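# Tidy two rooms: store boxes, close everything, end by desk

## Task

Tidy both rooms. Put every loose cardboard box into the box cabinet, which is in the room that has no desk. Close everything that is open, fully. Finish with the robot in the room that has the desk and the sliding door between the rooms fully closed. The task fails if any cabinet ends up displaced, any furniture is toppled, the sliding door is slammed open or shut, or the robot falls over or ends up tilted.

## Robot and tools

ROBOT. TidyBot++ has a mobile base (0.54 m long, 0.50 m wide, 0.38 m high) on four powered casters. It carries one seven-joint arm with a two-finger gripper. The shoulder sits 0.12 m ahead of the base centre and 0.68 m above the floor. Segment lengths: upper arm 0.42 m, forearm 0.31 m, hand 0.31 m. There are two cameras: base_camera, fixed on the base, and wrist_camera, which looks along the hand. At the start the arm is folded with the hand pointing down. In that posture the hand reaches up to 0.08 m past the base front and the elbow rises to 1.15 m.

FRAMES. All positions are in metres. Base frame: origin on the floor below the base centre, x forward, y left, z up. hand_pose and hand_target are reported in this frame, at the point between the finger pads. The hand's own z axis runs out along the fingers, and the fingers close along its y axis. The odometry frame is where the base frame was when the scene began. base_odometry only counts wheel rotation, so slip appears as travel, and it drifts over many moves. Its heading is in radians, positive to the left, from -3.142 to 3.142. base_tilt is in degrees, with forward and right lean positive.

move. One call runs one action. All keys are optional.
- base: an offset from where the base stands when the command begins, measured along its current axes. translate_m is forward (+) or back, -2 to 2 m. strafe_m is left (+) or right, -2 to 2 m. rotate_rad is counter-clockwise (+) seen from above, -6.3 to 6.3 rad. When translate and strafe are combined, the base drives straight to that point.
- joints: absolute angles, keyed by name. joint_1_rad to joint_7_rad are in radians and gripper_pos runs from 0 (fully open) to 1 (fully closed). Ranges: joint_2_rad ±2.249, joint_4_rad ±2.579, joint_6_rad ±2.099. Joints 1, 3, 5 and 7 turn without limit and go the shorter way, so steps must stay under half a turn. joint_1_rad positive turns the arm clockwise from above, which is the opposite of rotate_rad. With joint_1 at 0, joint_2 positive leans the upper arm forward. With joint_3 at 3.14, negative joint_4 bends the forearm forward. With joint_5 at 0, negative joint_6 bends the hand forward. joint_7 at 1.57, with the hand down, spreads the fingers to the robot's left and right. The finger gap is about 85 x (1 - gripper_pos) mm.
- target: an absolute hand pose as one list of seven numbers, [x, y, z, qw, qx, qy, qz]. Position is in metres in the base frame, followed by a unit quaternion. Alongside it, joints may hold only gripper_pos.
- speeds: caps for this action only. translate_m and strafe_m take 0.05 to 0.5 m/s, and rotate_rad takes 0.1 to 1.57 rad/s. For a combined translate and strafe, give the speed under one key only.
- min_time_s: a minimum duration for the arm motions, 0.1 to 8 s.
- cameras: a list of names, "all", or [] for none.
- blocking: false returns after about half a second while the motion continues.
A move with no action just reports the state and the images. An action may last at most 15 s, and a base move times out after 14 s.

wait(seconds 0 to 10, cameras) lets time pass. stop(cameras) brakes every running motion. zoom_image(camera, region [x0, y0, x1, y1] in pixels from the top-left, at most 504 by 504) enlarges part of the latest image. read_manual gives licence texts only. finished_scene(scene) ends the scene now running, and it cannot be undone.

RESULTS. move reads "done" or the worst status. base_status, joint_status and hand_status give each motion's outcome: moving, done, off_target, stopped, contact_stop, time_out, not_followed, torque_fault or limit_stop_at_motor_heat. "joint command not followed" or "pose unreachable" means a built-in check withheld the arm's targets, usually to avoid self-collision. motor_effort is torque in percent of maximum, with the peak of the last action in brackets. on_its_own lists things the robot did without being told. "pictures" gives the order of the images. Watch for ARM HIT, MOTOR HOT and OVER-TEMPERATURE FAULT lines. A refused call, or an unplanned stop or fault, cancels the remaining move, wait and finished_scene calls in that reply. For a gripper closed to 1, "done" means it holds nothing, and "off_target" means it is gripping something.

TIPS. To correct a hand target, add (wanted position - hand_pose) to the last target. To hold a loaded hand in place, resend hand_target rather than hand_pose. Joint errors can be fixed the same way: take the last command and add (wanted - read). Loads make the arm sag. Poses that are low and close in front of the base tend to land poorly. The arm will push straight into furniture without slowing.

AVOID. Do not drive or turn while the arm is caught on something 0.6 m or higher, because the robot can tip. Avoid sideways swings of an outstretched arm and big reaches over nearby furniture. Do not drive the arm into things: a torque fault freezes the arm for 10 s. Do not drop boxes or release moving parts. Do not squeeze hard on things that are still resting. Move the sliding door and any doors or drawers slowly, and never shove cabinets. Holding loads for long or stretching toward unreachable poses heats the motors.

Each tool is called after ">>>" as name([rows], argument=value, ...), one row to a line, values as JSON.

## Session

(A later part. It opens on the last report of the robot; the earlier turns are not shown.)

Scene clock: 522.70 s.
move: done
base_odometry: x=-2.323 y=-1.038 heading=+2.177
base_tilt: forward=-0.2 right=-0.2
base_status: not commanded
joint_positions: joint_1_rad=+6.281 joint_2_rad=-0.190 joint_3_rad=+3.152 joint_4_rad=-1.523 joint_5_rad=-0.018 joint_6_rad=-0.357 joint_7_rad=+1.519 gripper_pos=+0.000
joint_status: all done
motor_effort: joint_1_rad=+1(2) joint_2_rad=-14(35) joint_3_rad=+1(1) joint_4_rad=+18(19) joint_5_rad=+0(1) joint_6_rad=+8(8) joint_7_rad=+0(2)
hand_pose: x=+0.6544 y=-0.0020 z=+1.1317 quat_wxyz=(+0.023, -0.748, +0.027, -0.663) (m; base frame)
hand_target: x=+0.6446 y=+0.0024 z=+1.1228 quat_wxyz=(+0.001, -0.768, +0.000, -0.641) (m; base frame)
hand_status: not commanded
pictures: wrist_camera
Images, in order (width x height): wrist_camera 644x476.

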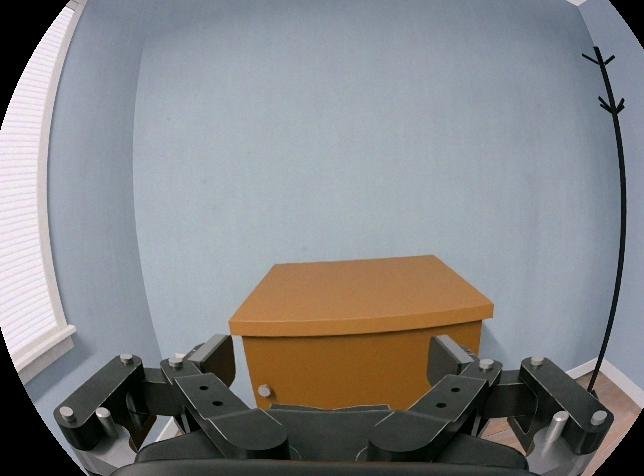

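>>> move(joints={"joint_1_rad": 8.1}, min_time_s=2, cameras=["wrist_camera"])

>>> move(joints={"joint_1_rad": 9.1}, min_time_s=1.5, cameras=["wrist_camera"])

Scene clock: 527.07 s.
move: done
base_odometry: x=-2.323 y=-1.038 heading=+2.177
base_tilt: forward=-0.3 right=-0.2
base_status: not commanded
joint_positions: joint_1_rad=+8.085 joint_2_rad=-0.190 joint_3_rad=+3.147 joint_4_rad=-1.523 joint_5_rad=-0.018 joint_6_rad=-0.358 joint_7_rad=+1.519 gripper_pos=+0.000
joint_status: all done
motor_effort: joint_1_rad=+1(2) joint_2_rad=-14(16) joint_3_rad=+1(2) joint_4_rad=+19(19) joint_5_rad=+0(1) joint_6_rad=+8(8) joint_7_rad=+0(1)
hand_pose: x=-0.0037 y=-0.5211 z=+1.1313 quat_wxyz=(-0.505, -0.444, +0.603, -0.430) (m; base frame)
hand_target: x=-0.0068 y=-0.5103 z=+1.1228 quat_wxyz=(-0.505, -0.472, +0.605, -0.395) (m; base frame)
hand_status: not commanded
pictures: wrist_camera
Images, in order (width x height): wrist_camera 644x476.

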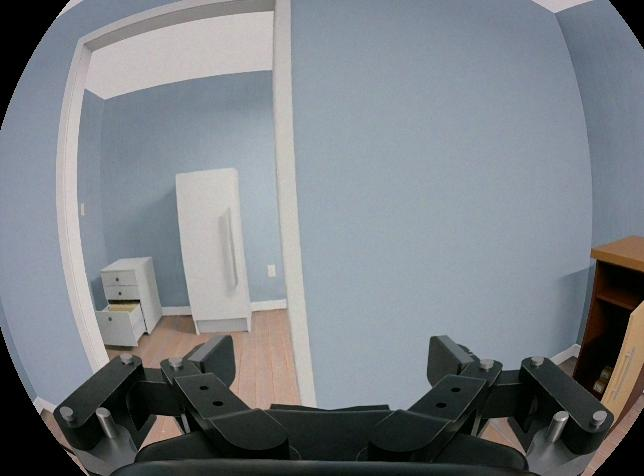

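Scene clock: 529.37 s.
move: done
base_odometry: x=-2.323 y=-1.038 heading=+2.177
base_tilt: forward=-0.3 right=-0.2
base_status: not commanded
joint_positions: joint_1_rad=+9.085 joint_2_rad=-0.190 joint_3_rad=+3.146 joint_4_rad=-1.523 joint_5_rad=-0.018 joint_6_rad=-0.359 joint_7_rad=+1.519 gripper_pos=+0.000
joint_status: all done
motor_effort: joint_1_rad=+1(3) joint_2_rad=-13(15) joint_3_rad=+1(2) joint_4_rad=+18(19) joint_5_rad=+1(1) joint_6_rad=+8(8) joint_7_rad=+0(1)
hand_pose: x=-0.3855 y=-0.1790 z=+1.1312 quat_wxyz=(-0.649, -0.101, +0.742, -0.136) (m; base frame)
hand_target: x=-0.3784 y=-0.1699 z=+1.1228 quat_wxyz=(-0.632, -0.124, +0.757, -0.104) (m; base frame)
hand_status: not commanded
pictures: wrist_camera
Images, in order (width x height): wrist_camera 644x476.

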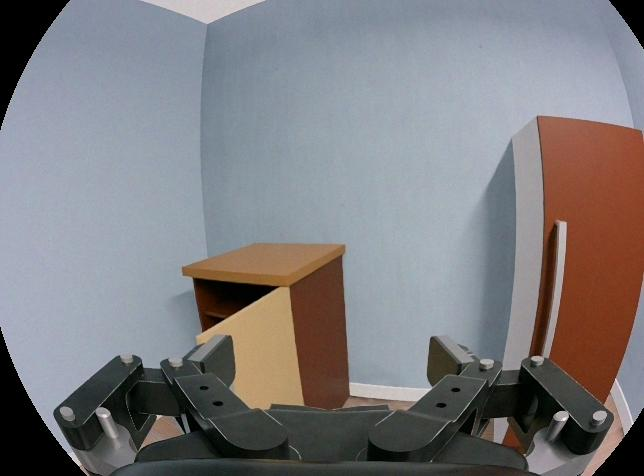

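>>> zoom_image(camera="wrist_camera", region=[480, 100, 644, 420])

Scaled by 1.575.

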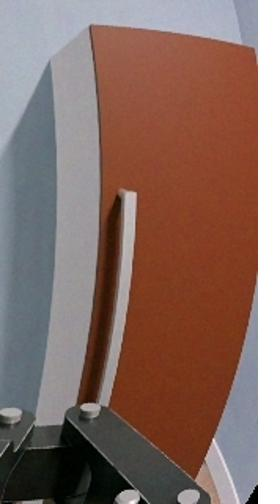

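>>> move(base={"translate_m": 0.5, "strafe_m": -0.8, "rotate_rad": -1.571}, joints={"joint_1_rad": 6.283}, min_time_s=2)

Scene clock: 540.57 s.
move: done
base_odometry: x=-1.950 y=-0.171 heading=+0.605
base_tilt: forward=-0.2 right=-0.2
base_status: done
joint_positions: joint_1_rad=+6.298 joint_2_rad=-0.190 joint_3_rad=+3.139 joint_4_rad=-1.523 joint_5_rad=-0.018 joint_6_rad=-0.361 joint_7_rad=+1.519 gripper_pos=+0.000
joint_status: all done
motor_effort: joint_1_rad=+1(3) joint_2_rad=-13(17) joint_3_rad=+1(3) joint_4_rad=+18(19) joint_5_rad=+0(1) joint_6_rad=+8(9) joint_7_rad=+0(1)
hand_pose: x=+0.6541 y=-0.0031 z=+1.1307 quat_wxyz=(+0.021, -0.749, +0.028, -0.662) (m; base frame)
hand_target: x=+0.6446 y=+0.0024 z=+1.1228 quat_wxyz=(+0.001, -0.768, +0.000, -0.641) (m; base frame)
hand_status: not commanded
pictures: base_camera, wrist_camera
Images, in order (width x height): base_camera 644x364, wrist_camera 644x476.

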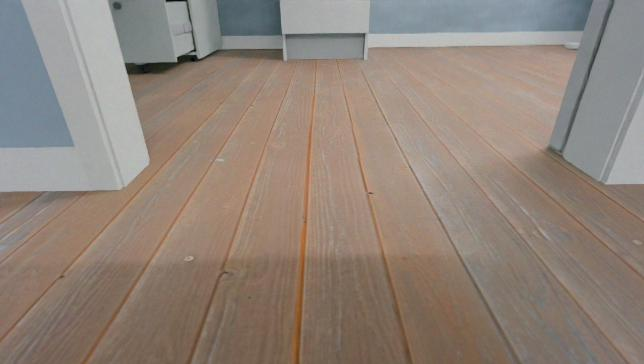

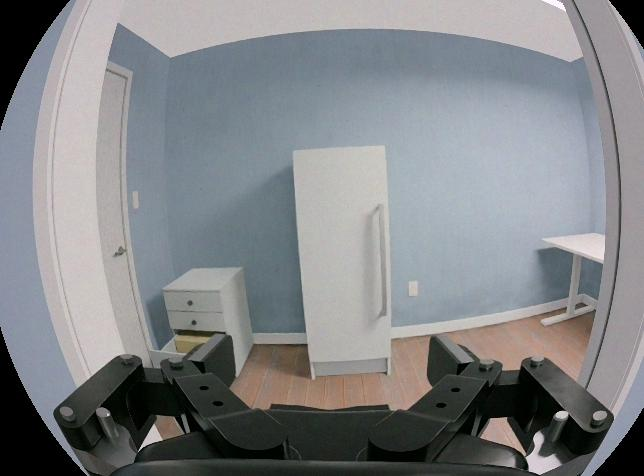

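>>> move(base={"strafe_m": -0.11}, cameras=[])

>>> move(base={"translate_m": 1.5})

Scene clock: 542.97 s.
move: done
base_odometry: x=-1.888 y=-0.261 heading=+0.605
base_tilt: forward=-0.2 right=-0.2
base_status: done
joint_positions: joint_1_rad=+6.293 joint_2_rad=-0.190 joint_3_rad=+3.146 joint_4_rad=-1.523 joint_5_rad=-0.018 joint_6_rad=-0.361 joint_7_rad=+1.519 gripper_pos=+0.000
joint_status: not commanded
motor_effort: joint_1_rad=+1(3) joint_2_rad=-14(16) joint_3_rad=+1(3) joint_4_rad=+19(19) joint_5_rad=+0(1) joint_6_rad=+8(8) joint_7_rad=+0(1)
hand_pose: x=+0.6540 y=-0.0049 z=+1.1306 quat_wxyz=(+0.020, -0.749, +0.029, -0.662) (m; base frame)
hand_target: x=+0.6446 y=+0.0024 z=+1.1228 quat_wxyz=(+0.001, -0.768, +0.000, -0.641) (m; base frame)
hand_status: not commanded
pictures: none
No camera images: "cameras" was empty.

Scene clock: 546.83 s.
move: done
base_odometry: x=-0.654 y=+0.592 heading=+0.605
base_tilt: forward=-0.2 right=-0.2
base_status: done
joint_positions: joint_1_rad=+6.293 joint_2_rad=-0.193 joint_3_rad=+3.146 joint_4_rad=-1.523 joint_5_rad=-0.018 joint_6_rad=-0.363 joint_7_rad=+1.519 gripper_pos=+0.000
joint_status: not commanded
motor_effort: joint_1_rad=+1(1) joint_2_rad=-13(18) joint_3_rad=+1(1) joint_4_rad=+18(19) joint_5_rad=+0(1) joint_6_rad=+8(9) joint_7_rad=+0(1)
hand_pose: x=+0.6525 y=-0.0049 z=+1.1321 quat_wxyz=(+0.021, -0.748, +0.029, -0.663) (m; base frame)
hand_target: x=+0.6446 y=+0.0024 z=+1.1228 quat_wxyz=(+0.001, -0.768, +0.000, -0.641) (m; base frame)
hand_status: not commanded
pictures: base_camera, wrist_camera
Images, in order (width x height): base_camera 644x364, wrist_camera 644x476.

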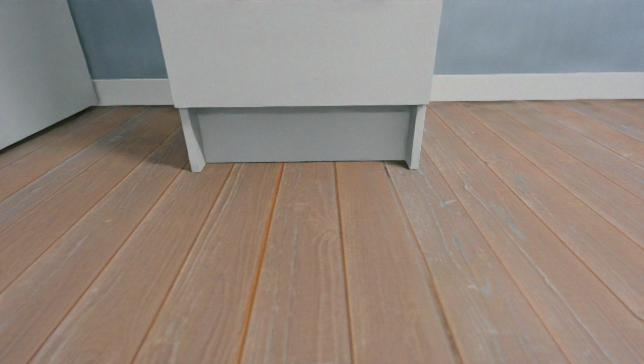

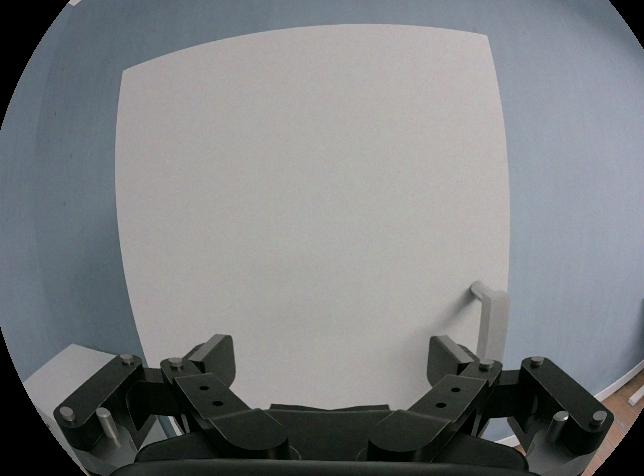

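>>> move(joints={"joint_1_rad": 7.6}, min_time_s=1.5, cameras=["wrist_camera"])

>>> zoom_image(camera="wrist_camera", region=[100, 150, 604, 420])

Scene clock: 550.90 s.
move: done
base_odometry: x=-0.654 y=+0.592 heading=+0.605
base_tilt: forward=-0.2 right=-0.2
base_status: not commanded
joint_positions: joint_1_rad=+7.585 joint_2_rad=-0.193 joint_3_rad=+3.145 joint_4_rad=-1.523 joint_5_rad=-0.018 joint_6_rad=-0.363 joint_7_rad=+1.519 gripper_pos=+0.000
joint_status: all done
motor_effort: joint_1_rad=+1(3) joint_2_rad=-14(15) joint_3_rad=+1(2) joint_4_rad=+18(19) joint_5_rad=+0(1) joint_6_rad=+8(8) joint_7_rad=+0(1)
hand_pose: x=+0.2621 y=-0.5140 z=+1.1321 quat_wxyz=(-0.382, -0.580, +0.473, -0.542) (m; base frame)
hand_target: x=+0.2533 y=-0.5082 z=+1.1228 quat_wxyz=(-0.392, -0.607, +0.469, -0.507) (m; base frame)
hand_status: not commanded
pictures: wrist_camera
Images, in order (width x height): wrist_camera 644x476.

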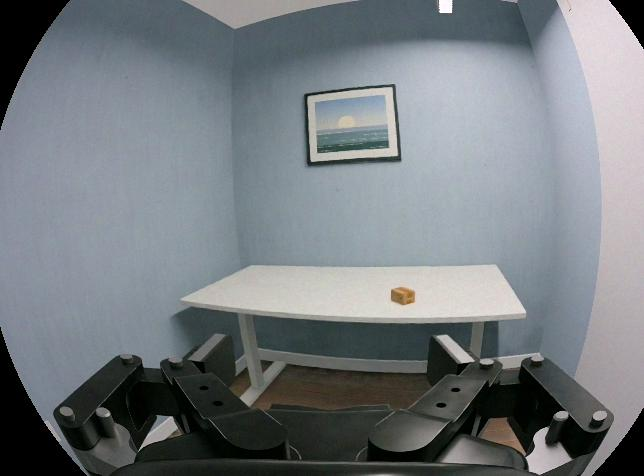

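Scaled by 1.000.

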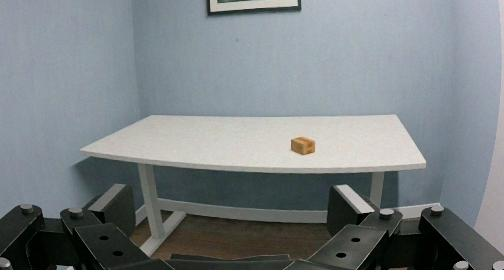

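>>> move(base={"rotate_rad": -1.571}, joints={"joint_1_rad": 6.283}, min_time_s=1.5, cameras=[])

>>> move(base={"translate_m": 0.9, "strafe_m": 0.25}, joints={"joint_6_rad": -0.9}, min_time_s=1.5)

Scene clock: 560.80 s.
move: done
base_odometry: x=-0.654 y=+0.592 heading=-0.965
base_tilt: forward=-0.2 right=-0.2
base_status: done
joint_positions: joint_1_rad=+6.296 joint_2_rad=-0.193 joint_3_rad=+3.145 joint_4_rad=-1.523 joint_5_rad=-0.018 joint_6_rad=-0.363 joint_7_rad=+1.519 gripper_pos=+0.000
joint_status: all done
motor_effort: joint_1_rad=+1(2) joint_2_rad=-13(16) joint_3_rad=+1(2) joint_4_rad=+18(19) joint_5_rad=+0(1) joint_6_rad=+8(8) joint_7_rad=+1(1)
hand_pose: x=+0.6525 y=-0.0056 z=+1.1321 quat_wxyz=(+0.020, -0.748, +0.030, -0.663) (m; base frame)
hand_target: x=+0.6446 y=+0.0024 z=+1.1228 quat_wxyz=(+0.001, -0.768, +0.000, -0.641) (m; base frame)
hand_status: not commanded
pictures: none
No camera images: "cameras" was empty.

Scene clock: 563.63 s.
move: done
base_odometry: x=+0.064 y=-0.006 heading=-0.966
base_tilt: forward=-0.2 right=-0.3
base_status: done
joint_positions: joint_1_rad=+6.296 joint_2_rad=-0.196 joint_3_rad=+3.145 joint_4_rad=-1.522 joint_5_rad=-0.018 joint_6_rad=-0.812 joint_7_rad=+1.519 gripper_pos=+0.000
joint_status: all done
motor_effort: joint_1_rad=+1(2) joint_2_rad=-13(16) joint_3_rad=+1(1) joint_4_rad=+18(19) joint_5_rad=+0(1) joint_6_rad=+7(9) joint_7_rad=+0(1)
hand_pose: x=+0.6046 y=-0.0026 z=+1.0033 quat_wxyz=(+0.017, -0.876, +0.032, -0.481) (m; base frame)
hand_target: x=+0.5900 y=+0.0023 z=+0.9951 quat_wxyz=(+0.000, -0.891, +0.000, -0.454) (m; base frame)
hand_status: not commanded
pictures: base_camera, wrist_camera
Images, in order (width x height): base_camera 644x364, wrist_camera 644x476.

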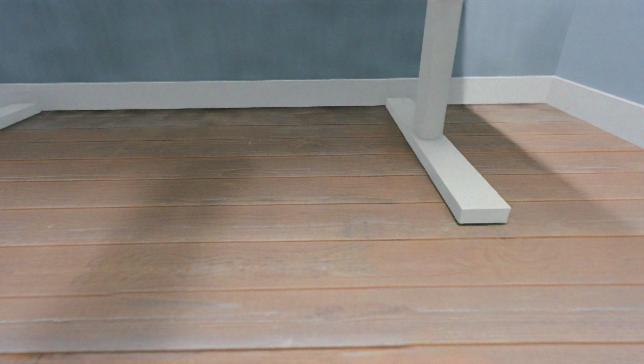

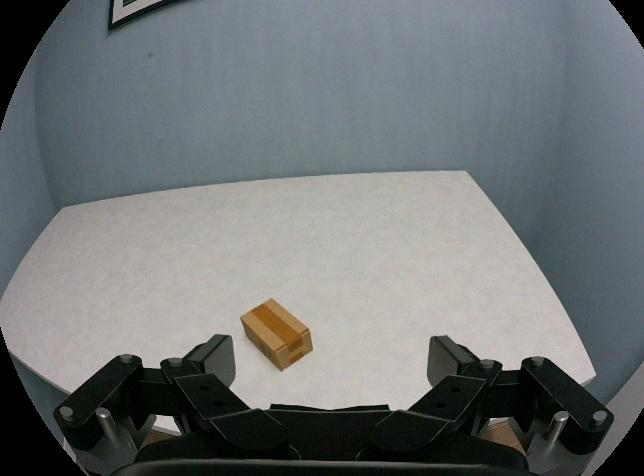

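>>> zoom_image(camera="wrist_camera", region=[220, 280, 340, 390])

Scaled by 4.200.

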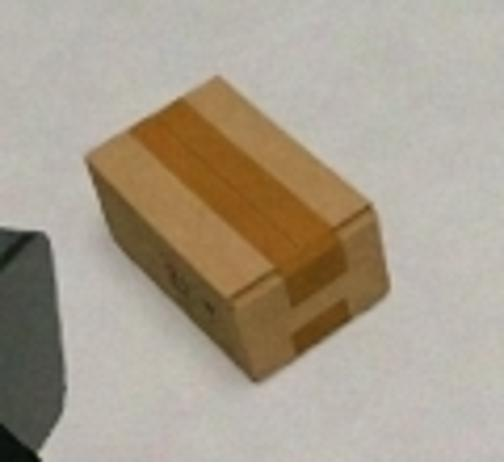

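>>> move(base={"translate_m": 0.22}, speeds={"translate_m": 0.2}, cameras=[])

>>> move(target=[0.60, 0.074, 0.87, 0.0, 0.9433, 0.3319, 0.0], min_time_s=3)

Scene clock: 573.67 s.
move: done
base_odometry: x=+0.189 y=-0.186 heading=-0.966
base_tilt: forward=-0.2 right=-0.2
base_status: done
joint_positions: joint_1_rad=+6.296 joint_2_rad=-0.197 joint_3_rad=+3.145 joint_4_rad=-1.522 joint_5_rad=-0.018 joint_6_rad=-0.814 joint_7_rad=+1.519 gripper_pos=+0.000
joint_status: not commanded
motor_effort: joint_1_rad=+1(1) joint_2_rad=-12(16) joint_3_rad=+1(2) joint_4_rad=+18(18) joint_5_rad=+0(1) joint_6_rad=+7(7) joint_7_rad=+0(1)
hand_pose: x=+0.6040 y=-0.0026 z=+1.0032 quat_wxyz=(+0.017, -0.876, +0.032, -0.480) (m; base frame)
hand_target: x=+0.5900 y=+0.0023 z=+0.9951 quat_wxyz=(+0.000, -0.891, +0.000, -0.454) (m; base frame)
hand_status: not commanded
pictures: none
No camera images: "cameras" was empty.

Scene clock: 577.30 s.
move: done
base_odometry: x=+0.189 y=-0.186 heading=-0.966
base_tilt: forward=-0.2 right=-0.2
base_status: not commanded
joint_positions: joint_1_rad=+6.177 joint_2_rad=+0.473 joint_3_rad=+3.086 joint_4_rad=-0.675 joint_5_rad=-0.008 joint_6_rad=-1.916 joint_7_rad=+2.019 gripper_pos=+0.000
joint_status: not commanded
motor_effort: joint_1_rad=+1(1) joint_2_rad=-30(32) joint_3_rad=+0(1) joint_4_rad=+13(18) joint_5_rad=+0(1) joint_6_rad=+0(7) joint_7_rad=+0(1)
hand_pose: x=+0.6149 y=+0.0764 z=+0.8757 quat_wxyz=(+0.010, -0.954, -0.298, -0.041) (m; base frame)
hand_target: x=+0.6000 y=+0.0740 z=+0.8700 quat_wxyz=(+0.000, -0.943, -0.332, +0.000) (m; base frame)
hand_status: done (0.016 m and 6.4 deg from the pose sent, 0.154 m and 70.6 deg at the start)
pictures: base_camera, wrist_camera
Images, in order (width x height): base_camera 644x364, wrist_camera 644x476.

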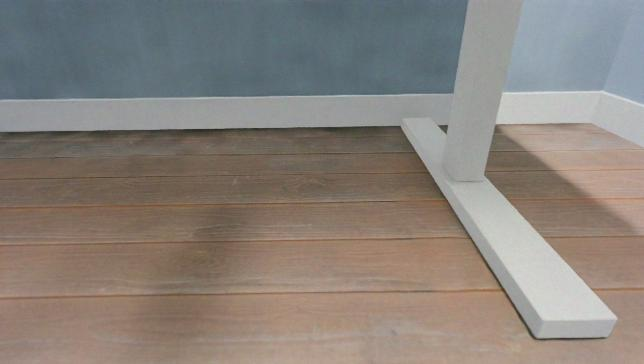

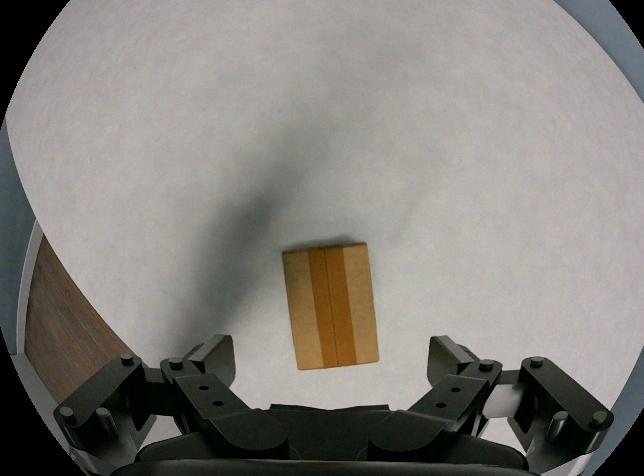

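>>> move(target=[0.615, 0.076, 0.80, 0.0, 0.9239, 0.3827, 0.0], min_time_s=1.5, cameras=["wrist_camera"])

Scene clock: 583.47 s.
move: done
base_odometry: x=+0.189 y=-0.186 heading=-0.966
base_tilt: forward=-0.2 right=-0.2
base_status: not commanded
joint_positions: joint_1_rad=+6.178 joint_2_rad=+0.473 joint_3_rad=+3.049 joint_4_rad=-0.906 joint_5_rad=+0.006 joint_6_rad=-1.826 joint_7_rad=+2.114 gripper_pos=+0.000
joint_status: not commanded
motor_effort: joint_1_rad=+1(1) joint_2_rad=-31(32) joint_3_rad=+0(0) joint_4_rad=+14(14) joint_5_rad=-1(1) joint_6_rad=-1(2) joint_7_rad=+1(1)
hand_pose: x=+0.5909 y=+0.0843 z=+0.8070 quat_wxyz=(+0.024, -0.933, -0.357, +0.027) (m; base frame)
hand_target: x=+0.6150 y=+0.0760 z=+0.8000 quat_wxyz=(+0.000, -0.924, -0.383, +0.000) (m; base frame)
hand_status: done (0.026 m and 5.1 deg from the pose sent, 0.076 m and 11.4 deg at the start)
pictures: wrist_camera
Images, in order (width x height): wrist_camera 644x476.

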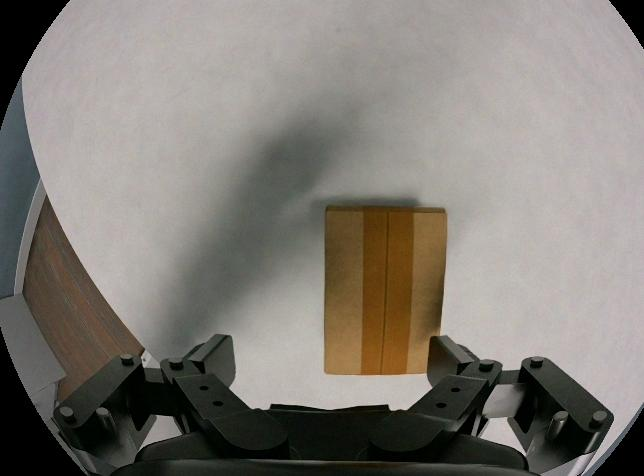

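>>> move(target=[0.652, 0.070, 0.80, 0.0, 0.9239, 0.3827, 0.0], min_time_s=1.0, cameras=["wrist_camera"])

Scene clock: 586.50 s.
move: done
base_odometry: x=+0.189 y=-0.186 heading=-0.966
base_tilt: forward=-0.2 right=-0.2
base_status: not commanded
joint_positions: joint_1_rad=+6.178 joint_2_rad=+0.562 joint_3_rad=+3.049 joint_4_rad=-0.750 joint_5_rad=+0.006 joint_6_rad=-1.826 joint_7_rad=+2.143 gripper_pos=+0.000
joint_status: not commanded
motor_effort: joint_1_rad=+1(1) joint_2_rad=-33(34) joint_3_rad=+0(0) joint_4_rad=+14(14) joint_5_rad=+0(0) joint_6_rad=-1(1) joint_7_rad=-1(1)
hand_pose: x=+0.6393 y=+0.0902 z=+0.8085 quat_wxyz=(+0.021, -0.929, -0.368, -0.007) (m; base frame)
hand_target: x=+0.6520 y=+0.0700 z=+0.8000 quat_wxyz=(+0.000, -0.924, -0.383, +0.000) (m; base frame)
hand_status: done (0.025 m and 3.1 deg from the pose sent, 0.063 m and 5.1 deg at the start)
pictures: wrist_camera
Images, in order (width x height): wrist_camera 644x476.

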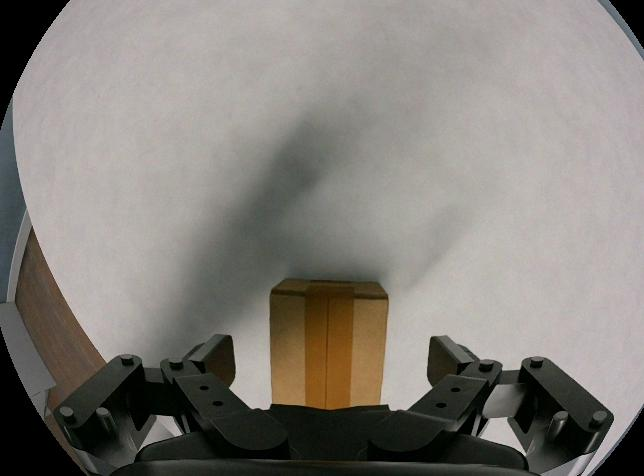

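>>> move(target=[0.638, 0.060, 0.765, 0.0, 0.9239, 0.3827, 0.0], min_time_s=1.5, cameras=["wrist_camera"])

Scene clock: 589.83 s.
move: done
base_odometry: x=+0.189 y=-0.186 heading=-0.966
base_tilt: forward=-0.2 right=-0.2
base_status: not commanded
joint_positions: joint_1_rad=+6.205 joint_2_rad=+0.562 joint_3_rad=+3.049 joint_4_rad=-0.942 joint_5_rad=+0.009 joint_6_rad=-1.744 joint_7_rad=+2.149 gripper_pos=+0.000
joint_status: not commanded
motor_effort: joint_1_rad=+1(1) joint_2_rad=-33(34) joint_3_rad=+0(1) joint_4_rad=+14(14) joint_5_rad=+0(1) joint_6_rad=-1(2) joint_7_rad=+1(1)
hand_pose: x=+0.6174 y=+0.0739 z=+0.7509 quat_wxyz=(+0.031, -0.931, -0.360, +0.047) (m; base frame)
hand_target: x=+0.6380 y=+0.0600 z=+0.7650 quat_wxyz=(+0.000, -0.924, -0.383, +0.000) (m; base frame)
hand_status: done (0.029 m and 7.0 deg from the pose sent, 0.053 m and 3.1 deg at the start)
pictures: wrist_camera
Images, in order (width x height): wrist_camera 644x476.

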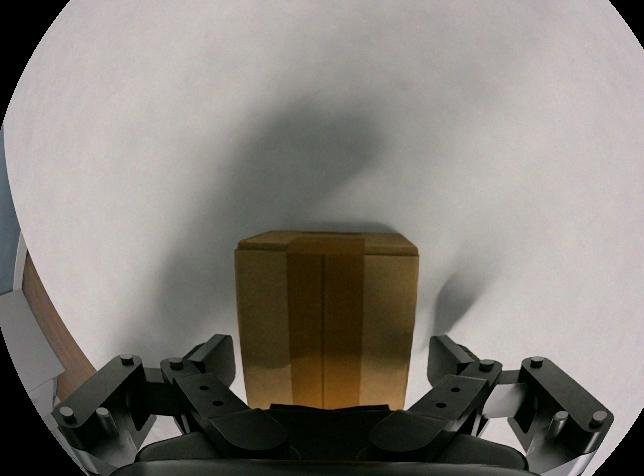

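>>> move(joints={"gripper_pos": 0.42}, cameras=["wrist_camera"])

Scene clock: 591.63 s.
move: off_target
base_odometry: x=+0.189 y=-0.186 heading=-0.966
base_tilt: forward=-0.2 right=-0.2
base_status: not commanded
joint_positions: joint_1_rad=+6.205 joint_2_rad=+0.557 joint_3_rad=+3.048 joint_4_rad=-0.945 joint_5_rad=+0.010 joint_6_rad=-1.741 joint_7_rad=+2.150 gripper_pos=+0.344
joint_status: gripper_pos off_target (ended at +0.344, target +0.420)
motor_effort: joint_1_rad=+1(2) joint_2_rad=-33(34) joint_3_rad=+0(1) joint_4_rad=+13(14) joint_5_rad=+0(1) joint_6_rad=-2(2) joint_7_rad=+0(1)
hand_pose: x=+0.6168 y=+0.0737 z=+0.7524 quat_wxyz=(+0.030, -0.931, -0.360, +0.045) (m; base frame)
hand_target: x=+0.6380 y=+0.0600 z=+0.7650 quat_wxyz=(+0.000, -0.924, -0.383, +0.000) (m; base frame)
hand_status: not commanded
pictures: wrist_camera
Images, in order (width x height): wrist_camera 644x476.

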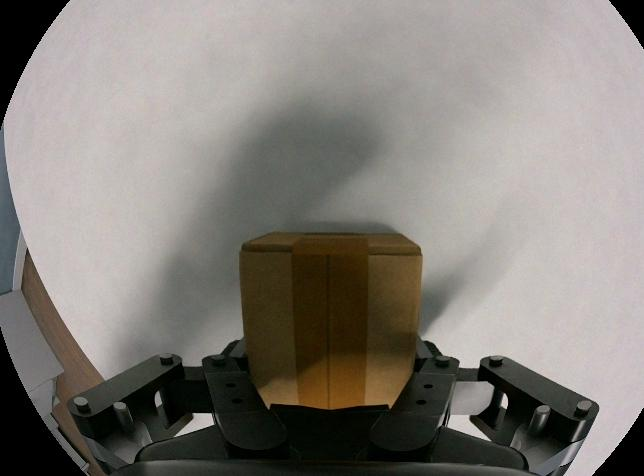

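>>> move(joints={"gripper_pos": 0.48}, cameras=[])

>>> move(target=[0.60, 0.06, 0.88, 0.0, 0.9239, 0.3827, 0.0], min_time_s=2.5)

Scene clock: 593.07 s.
move: off_target
base_odometry: x=+0.189 y=-0.186 heading=-0.966
base_tilt: forward=-0.2 right=-0.2
base_status: not commanded
joint_positions: joint_1_rad=+6.205 joint_2_rad=+0.557 joint_3_rad=+3.048 joint_4_rad=-0.945 joint_5_rad=+0.010 joint_6_rad=-1.741 joint_7_rad=+2.150 gripper_pos=+0.344
joint_status: gripper_pos off_target (ended at +0.344, target +0.480)
motor_effort: joint_1_rad=+1(1) joint_2_rad=-32(33) joint_3_rad=+0(0) joint_4_rad=+14(14) joint_5_rad=+0(0) joint_6_rad=-2(2) joint_7_rad=+0(1)
hand_pose: x=+0.6168 y=+0.0737 z=+0.7524 quat_wxyz=(+0.030, -0.931, -0.360, +0.045) (m; base frame)
hand_target: x=+0.6380 y=+0.0600 z=+0.7650 quat_wxyz=(+0.000, -0.924, -0.383, +0.000) (m; base frame)
hand_status: not commanded
pictures: none
No camera images: "cameras" was empty.

Scene clock: 595.87 s.
move: done
base_odometry: x=+0.189 y=-0.186 heading=-0.966
base_tilt: forward=-0.2 right=-0.3
base_status: not commanded
joint_positions: joint_1_rad=+6.205 joint_2_rad=+0.555 joint_3_rad=+3.050 joint_4_rad=-0.623 joint_5_rad=+0.010 joint_6_rad=-1.958 joint_7_rad=+2.155 gripper_pos=+0.344
joint_status: not commanded
motor_effort: joint_1_rad=+1(1) joint_2_rad=-33(35) joint_3_rad=+0(1) joint_4_rad=+14(15) joint_5_rad=+0(1) joint_6_rad=+0(2) joint_7_rad=+0(1)
hand_pose: x=+0.6269 y=+0.0703 z=+0.8495 quat_wxyz=(+0.018, -0.933, -0.360, -0.007) (m; base frame)
hand_target: x=+0.6000 y=+0.0600 z=+0.8800 quat_wxyz=(+0.000, -0.924, -0.383, +0.000) (m; base frame)
hand_status: done (0.042 m and 3.6 deg from the pose sent, 0.129 m and 6.7 deg at the start)
pictures: base_camera, wrist_camera
Images, in order (width x height): base_camera 644x364, wrist_camera 644x476.

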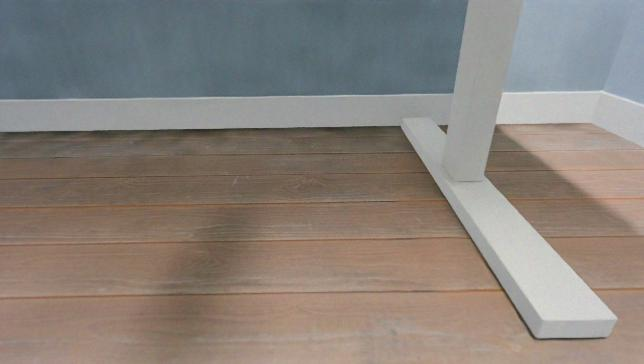

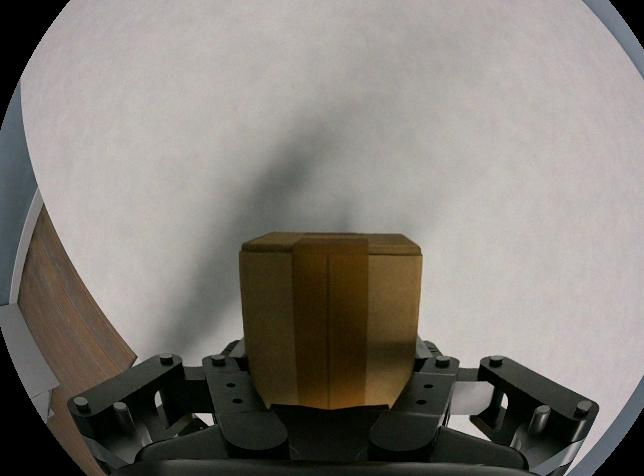

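>>> move(base={"translate_m": -0.5}, speeds={"translate_m": 0.25}, cameras=[])

>>> move(target=[0.45, 0.0, 0.82, 0.0, 1.0, 0.0, 0.0], min_time_s=2.5)

Scene clock: 599.73 s.
move: done
base_odometry: x=-0.095 y=+0.225 heading=-0.966
base_tilt: forward=-0.2 right=-0.3
base_status: done
joint_positions: joint_1_rad=+6.201 joint_2_rad=+0.541 joint_3_rad=+3.052 joint_4_rad=-0.621 joint_5_rad=+0.011 joint_6_rad=-1.968 joint_7_rad=+2.155 gripper_pos=+0.344
joint_status: not commanded
motor_effort: joint_1_rad=+1(3) joint_2_rad=-33(37) joint_3_rad=+0(1) joint_4_rad=+14(15) joint_5_rad=+0(1) joint_6_rad=-1(2) joint_7_rad=-1(1)
hand_pose: x=+0.6217 y=+0.0707 z=+0.8570 quat_wxyz=(+0.016, -0.932, -0.361, -0.010) (m; base frame)
hand_target: x=+0.6000 y=+0.0600 z=+0.8800 quat_wxyz=(+0.000, -0.924, -0.383, +0.000) (m; base frame)
hand_status: not commanded
pictures: none
No camera images: "cameras" was empty.

Scene clock: 602.53 s.
move: done
base_odometry: x=-0.095 y=+0.225 heading=-0.966
base_tilt: forward=-0.2 right=-0.3
base_status: not commanded
joint_positions: joint_1_rad=+6.248 joint_2_rad=+0.077 joint_3_rad=+3.151 joint_4_rad=-1.426 joint_5_rad=+0.011 joint_6_rad=-1.743 joint_7_rad=+1.638 gripper_pos=+0.344
joint_status: not commanded
motor_effort: joint_1_rad=+1(1) joint_2_rad=-18(34) joint_3_rad=+1(1) joint_4_rad=+14(15) joint_5_rad=+0(1) joint_6_rad=-1(2) joint_7_rad=+0(1)
hand_pose: x=+0.4329 y=+0.0063 z=+0.8131 quat_wxyz=(-0.005, -0.998, -0.046, +0.052) (m; base frame)
hand_target: x=+0.4500 y=+0.0000 z=+0.8200 quat_wxyz=(+0.000, -1.000, +0.000, +0.000) (m; base frame)
hand_status: done (0.019 m and 8.0 deg from the pose sent, 0.189 m and 42.4 deg at the start)
pictures: base_camera, wrist_camera
Images, in order (width x height): base_camera 644x364, wrist_camera 644x476.

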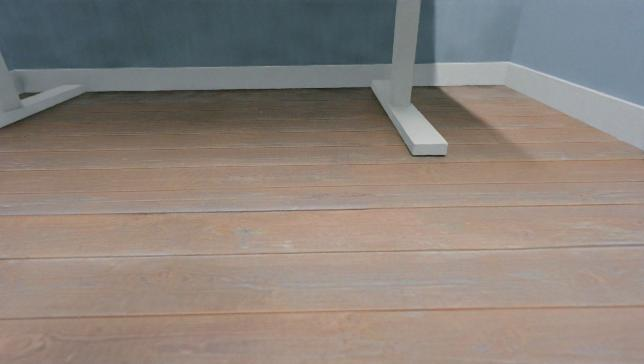

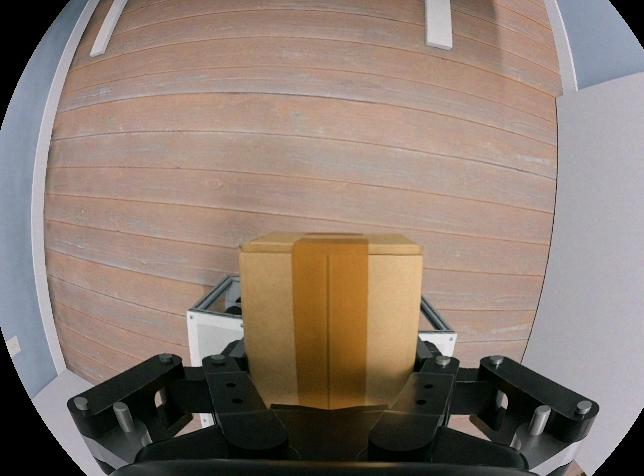

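>>> move(base={"translate_m": -0.64, "rotate_rad": -1.571})

Scene clock: 610.90 s.
move: done
base_odometry: x=-0.459 y=+0.752 heading=-2.538
base_tilt: forward=-0.2 right=-0.2
base_status: done
joint_positions: joint_1_rad=+6.267 joint_2_rad=+0.076 joint_3_rad=+3.167 joint_4_rad=-1.426 joint_5_rad=+0.011 joint_6_rad=-1.733 joint_7_rad=+1.635 gripper_pos=+0.344
joint_status: not commanded
motor_effort: joint_1_rad=+1(4) joint_2_rad=-18(22) joint_3_rad=+1(3) joint_4_rad=+14(15) joint_5_rad=+0(2) joint_6_rad=-2(3) joint_7_rad=+0(1)
hand_pose: x=+0.4359 y=-0.0046 z=+0.8132 quat_wxyz=(-0.005, -0.999, -0.027, +0.047) (m; base frame)
hand_target: x=+0.4500 y=+0.0000 z=+0.8200 quat_wxyz=(+0.000, -1.000, +0.000, +0.000) (m; base frame)
hand_status: not commanded
pictures: base_camera, wrist_camera
Images, in order (width x height): base_camera 644x364, wrist_camera 644x476.

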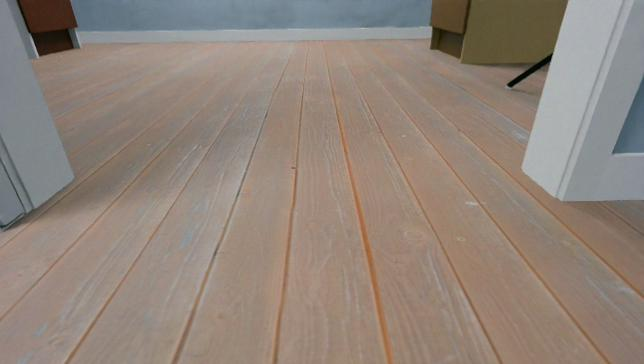

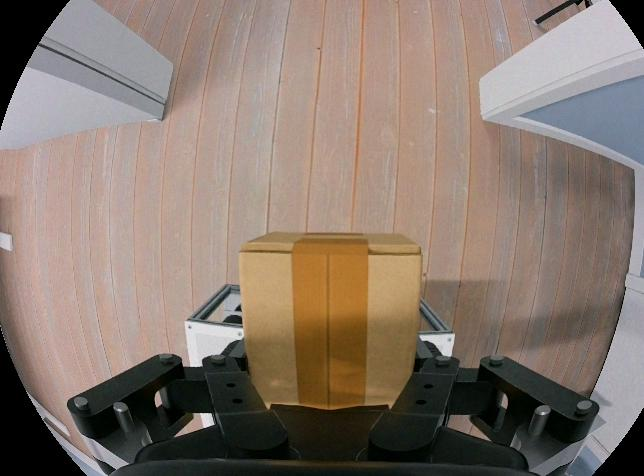

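>>> move(base={"translate_m": 1.5, "strafe_m": 0.04}, speeds={"translate_m": 0.4}, cameras=[])

>>> move(base={"rotate_rad": 1.571}, speeds={"rotate_rad": 0.8})

Scene clock: 617.03 s.
move: done
base_odometry: x=-1.671 y=-0.133 heading=-2.538
base_tilt: forward=-0.2 right=-0.2
base_status: done
joint_positions: joint_1_rad=+6.267 joint_2_rad=+0.062 joint_3_rad=+3.167 joint_4_rad=-1.427 joint_5_rad=+0.011 joint_6_rad=-1.731 joint_7_rad=+1.635 gripper_pos=+0.344
joint_status: not commanded
motor_effort: joint_1_rad=+1(2) joint_2_rad=-18(21) joint_3_rad=+1(1) joint_4_rad=+14(15) joint_5_rad=+0(1) joint_6_rad=-1(2) joint_7_rad=+0(1)
hand_pose: x=+0.4342 y=-0.0046 z=+0.8168 quat_wxyz=(-0.005, -0.999, -0.027, +0.040) (m; base frame)
hand_target: x=+0.4500 y=+0.0000 z=+0.8200 quat_wxyz=(+0.000, -1.000, +0.000, +0.000) (m; base frame)
hand_status: not commanded
pictures: none
No camera images: "cameras" was empty.

Scene clock: 619.80 s.
move: done
base_odometry: x=-1.671 y=-0.133 heading=-0.968
base_tilt: forward=-0.2 right=-0.2
base_status: done
joint_positions: joint_1_rad=+6.266 joint_2_rad=+0.062 joint_3_rad=+3.166 joint_4_rad=-1.427 joint_5_rad=+0.011 joint_6_rad=-1.731 joint_7_rad=+1.635 gripper_pos=+0.344
joint_status: not commanded
motor_effort: joint_1_rad=+1(3) joint_2_rad=-18(20) joint_3_rad=+1(2) joint_4_rad=+14(15) joint_5_rad=+0(2) joint_6_rad=-1(2) joint_7_rad=+0(1)
hand_pose: x=+0.4342 y=-0.0042 z=+0.8168 quat_wxyz=(-0.005, -0.999, -0.027, +0.040) (m; base frame)
hand_target: x=+0.4500 y=+0.0000 z=+0.8200 quat_wxyz=(+0.000, -1.000, +0.000, +0.000) (m; base frame)
hand_status: not commanded
pictures: base_camera, wrist_camera
Images, in order (width x height): base_camera 644x364, wrist_camera 644x476.

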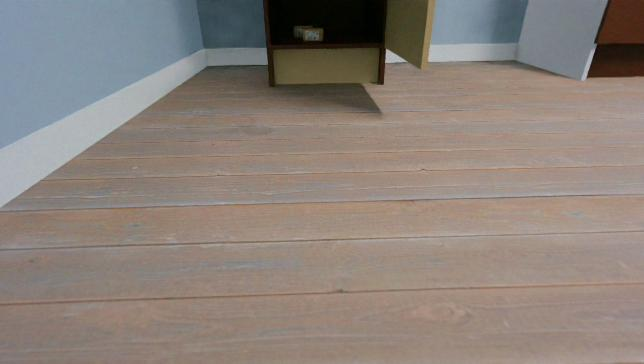

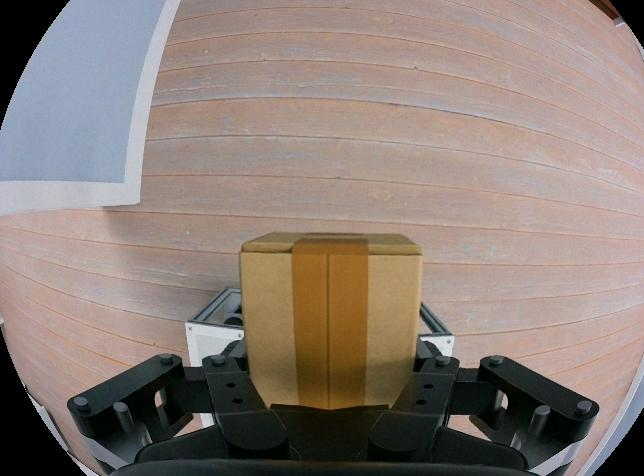

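>>> move(base={"rotate_rad": 0.048}, cameras=[])

>>> move(base={"translate_m": 0.8}, speeds={"translate_m": 0.3})

Scene clock: 623.13 s.
move: done
base_odometry: x=-1.671 y=-0.133 heading=-0.921
base_tilt: forward=-0.2 right=-0.3
base_status: done
joint_positions: joint_1_rad=+6.263 joint_2_rad=+0.062 joint_3_rad=+3.163 joint_4_rad=-1.427 joint_5_rad=+0.011 joint_6_rad=-1.731 joint_7_rad=+1.635 gripper_pos=+0.344
joint_status: not commanded
motor_effort: joint_1_rad=+1(3) joint_2_rad=-18(19) joint_3_rad=+1(3) joint_4_rad=+14(14) joint_5_rad=+0(2) joint_6_rad=-1(2) joint_7_rad=+0(1)
hand_pose: x=+0.4342 y=-0.0020 z=+0.8168 quat_wxyz=(-0.005, -0.999, -0.031, +0.040) (m; base frame)
hand_target: x=+0.4500 y=+0.0000 z=+0.8200 quat_wxyz=(+0.000, -1.000, +0.000, +0.000) (m; base frame)
hand_status: not commanded
pictures: none
No camera images: "cameras" was empty.

Scene clock: 626.67 s.
move: done
base_odometry: x=-1.187 y=-0.770 heading=-0.920
base_tilt: forward=-0.2 right=-0.3
base_status: done
joint_positions: joint_1_rad=+6.263 joint_2_rad=+0.058 joint_3_rad=+3.163 joint_4_rad=-1.428 joint_5_rad=+0.011 joint_6_rad=-1.730 joint_7_rad=+1.635 gripper_pos=+0.344
joint_status: not commanded
motor_effort: joint_1_rad=+1(1) joint_2_rad=-17(21) joint_3_rad=+1(1) joint_4_rad=+15(15) joint_5_rad=+0(1) joint_6_rad=-1(2) joint_7_rad=+0(1)
hand_pose: x=+0.4337 y=-0.0020 z=+0.8179 quat_wxyz=(-0.005, -0.999, -0.031, +0.037) (m; base frame)
hand_target: x=+0.4500 y=+0.0000 z=+0.8200 quat_wxyz=(+0.000, -1.000, +0.000, +0.000) (m; base frame)
hand_status: not commanded
pictures: base_camera, wrist_camera
Images, in order (width x height): base_camera 644x364, wrist_camera 644x476.

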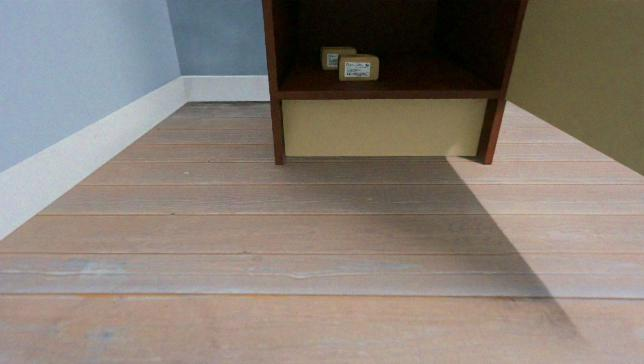

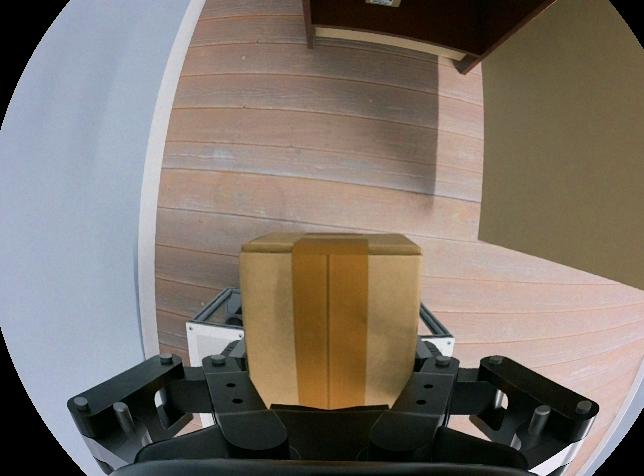

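>>> move(target=[0.66, 0.0, 0.36, -0.0436, 0.9985, 0.0, -0.0305], base={"strafe_m": -0.03}, speeds={"strafe_m": 0.1}, min_time_s=3.5)

Scene clock: 639.37 s.
move: done
base_odometry: x=-1.211 y=-0.788 heading=-0.919
base_tilt: forward=-0.2 right=-0.2
base_status: done
joint_positions: joint_1_rad=+6.338 joint_2_rad=+0.989 joint_3_rad=+3.118 joint_4_rad=-1.428 joint_5_rad=-0.028 joint_6_rad=-0.857 joint_7_rad=+1.635 gripper_pos=+0.344
joint_status: not commanded
motor_effort: joint_1_rad=+1(4) joint_2_rad=-39(41) joint_3_rad=+0(3) joint_4_rad=+9(15) joint_5_rad=+0(2) joint_6_rad=-2(2) joint_7_rad=+0(1)
hand_pose: x=+0.6379 y=-0.0073 z=+0.3698 quat_wxyz=(+0.023, -0.998, -0.002, +0.065) (m; base frame)
hand_target: x=+0.6600 y=+0.0000 z=+0.3600 quat_wxyz=(+0.044, -0.999, +0.000, +0.031) (m; base frame)
hand_status: done (0.025 m and 4.6 deg from the pose sent, 0.511 m and 6.6 deg at the start)
pictures: base_camera, wrist_camera
Images, in order (width x height): base_camera 644x364, wrist_camera 644x476.

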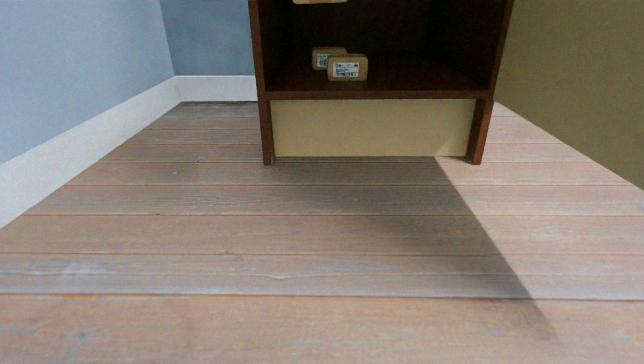

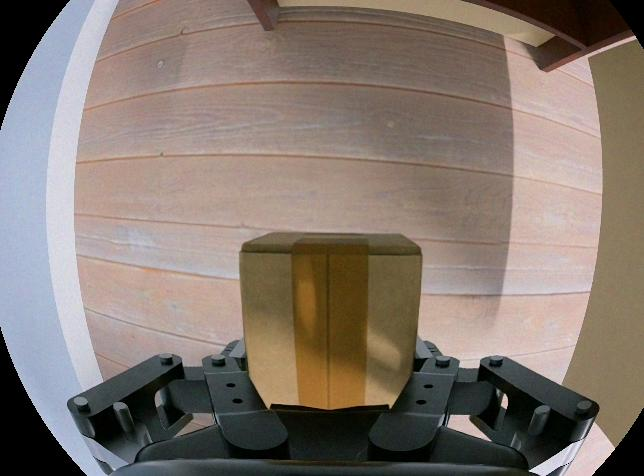

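>>> move(target=[0.67, 0.005, 0.265, -0.0645, 0.998, 0.0, 0.004], min_time_s=2)

Scene clock: 643.70 s.
move: done
base_odometry: x=-1.211 y=-0.788 heading=-0.919
base_tilt: forward=-0.2 right=-0.2
base_status: not commanded
joint_positions: joint_1_rad=+6.386 joint_2_rad=+1.154 joint_3_rad=+3.060 joint_4_rad=-1.428 joint_5_rad=-0.031 joint_6_rad=-0.620 joint_7_rad=+1.661 gripper_pos=+0.344
joint_status: not commanded
motor_effort: joint_1_rad=+1(1) joint_2_rad=-40(41) joint_3_rad=-1(2) joint_4_rad=+8(9) joint_5_rad=+0(1) joint_6_rad=-1(2) joint_7_rad=+0(1)
hand_pose: x=+0.6533 y=+0.0000 z=+0.2784 quat_wxyz=(+0.048, -0.998, +0.002, +0.026) (m; base frame)
hand_target: x=+0.6700 y=+0.0050 z=+0.2650 quat_wxyz=(+0.064, -0.998, +0.000, -0.004) (m; base frame)
hand_status: done (0.022 m and 3.9 deg from the pose sent, 0.110 m and 9.2 deg at the start)
pictures: base_camera, wrist_camera
Images, in order (width x height): base_camera 644x364, wrist_camera 644x476.

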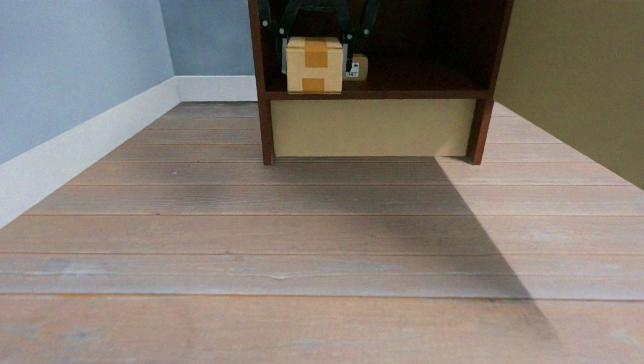

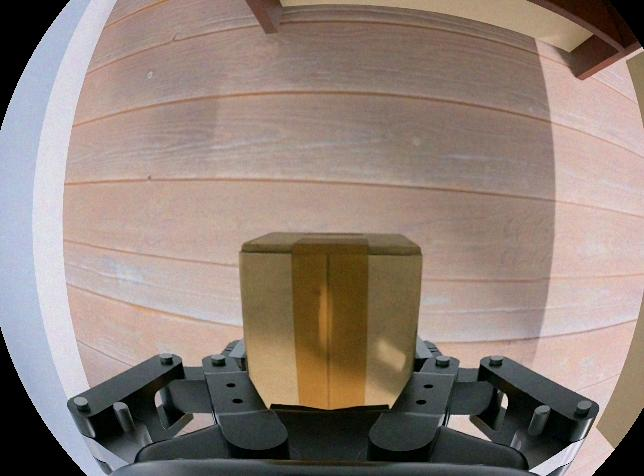

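>>> move(base={"translate_m": 0.25}, speeds={"translate_m": 0.12})

Scene clock: 648.23 s.
move: done
base_odometry: x=-1.059 y=-0.987 heading=-0.920
base_tilt: forward=-0.2 right=-0.3
base_status: done
joint_positions: joint_1_rad=+6.388 joint_2_rad=+1.155 joint_3_rad=+3.059 joint_4_rad=-1.429 joint_5_rad=-0.032 joint_6_rad=-0.613 joint_7_rad=+1.661 gripper_pos=+0.344
joint_status: not commanded
motor_effort: joint_1_rad=+1(2) joint_2_rad=-40(42) joint_3_rad=-1(2) joint_4_rad=+7(9) joint_5_rad=-1(1) joint_6_rad=+0(2) joint_7_rad=-1(1)
hand_pose: x=+0.6548 y=-0.0005 z=+0.2776 quat_wxyz=(+0.049, -0.999, +0.003, +0.023) (m; base frame)
hand_target: x=+0.6700 y=+0.0050 z=+0.2650 quat_wxyz=(+0.064, -0.998, +0.000, -0.004) (m; base frame)
hand_status: not commanded
pictures: base_camera, wrist_camera
Images, in order (width x height): base_camera 644x364, wrist_camera 644x476.

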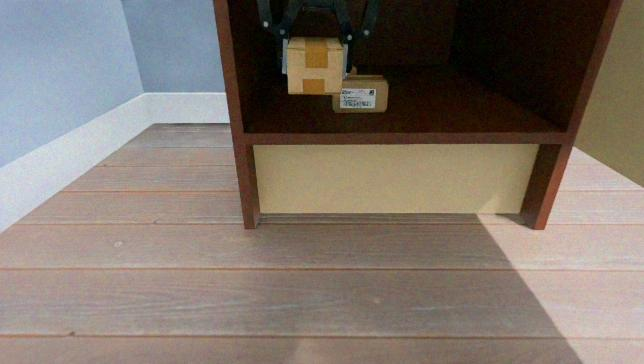

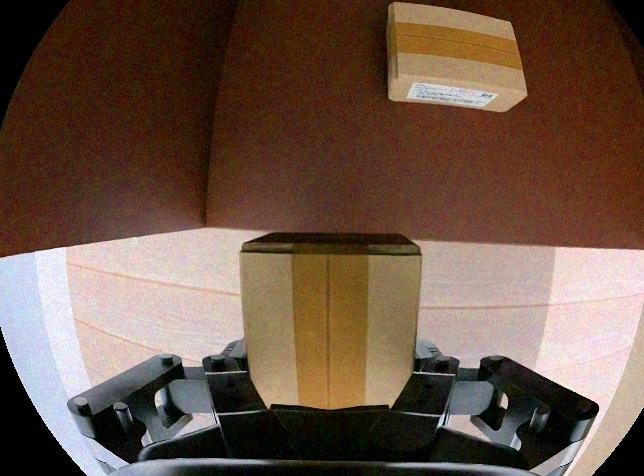

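>>> move(target=[0.765, 0.0, 0.255, -0.0645, 0.998, 0.0, 0.004], min_time_s=2.5)

Scene clock: 652.57 s.
move: done
base_odometry: x=-1.059 y=-0.987 heading=-0.920
base_tilt: forward=-0.2 right=-0.3
base_status: not commanded
joint_positions: joint_1_rad=+6.387 joint_2_rad=+1.320 joint_3_rad=+3.071 joint_4_rad=-0.974 joint_5_rad=-0.053 joint_6_rad=-0.765 joint_7_rad=+1.661 gripper_pos=+0.344
joint_status: not commanded
motor_effort: joint_1_rad=+1(1) joint_2_rad=-46(46) joint_3_rad=-1(2) joint_4_rad=+11(12) joint_5_rad=+0(1) joint_6_rad=+0(1) joint_7_rad=+0(1)
hand_pose: x=+0.7895 y=-0.0170 z=+0.2716 quat_wxyz=(+0.050, -0.998, +0.018, -0.046) (m; base frame)
hand_target: x=+0.7650 y=+0.0000 z=+0.2550 quat_wxyz=(+0.064, -0.998, +0.000, -0.004) (m; base frame)
hand_status: done (0.034 m and 5.5 deg from the pose sent, 0.112 m and 3.6 deg at the start)
pictures: base_camera, wrist_camera
Images, in order (width x height): base_camera 644x364, wrist_camera 644x476.

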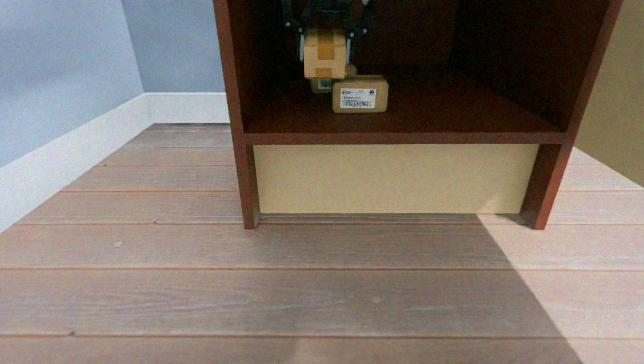

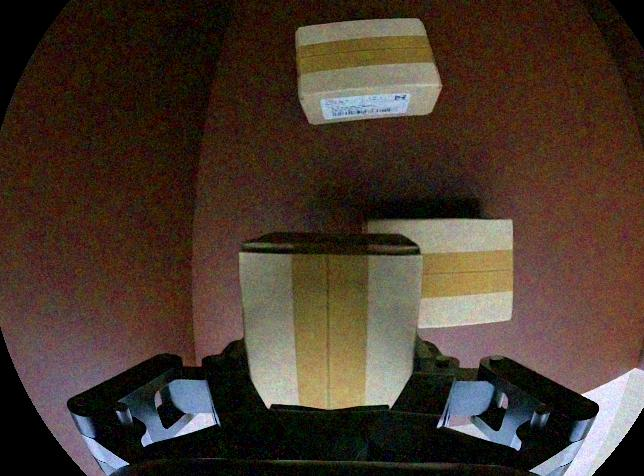

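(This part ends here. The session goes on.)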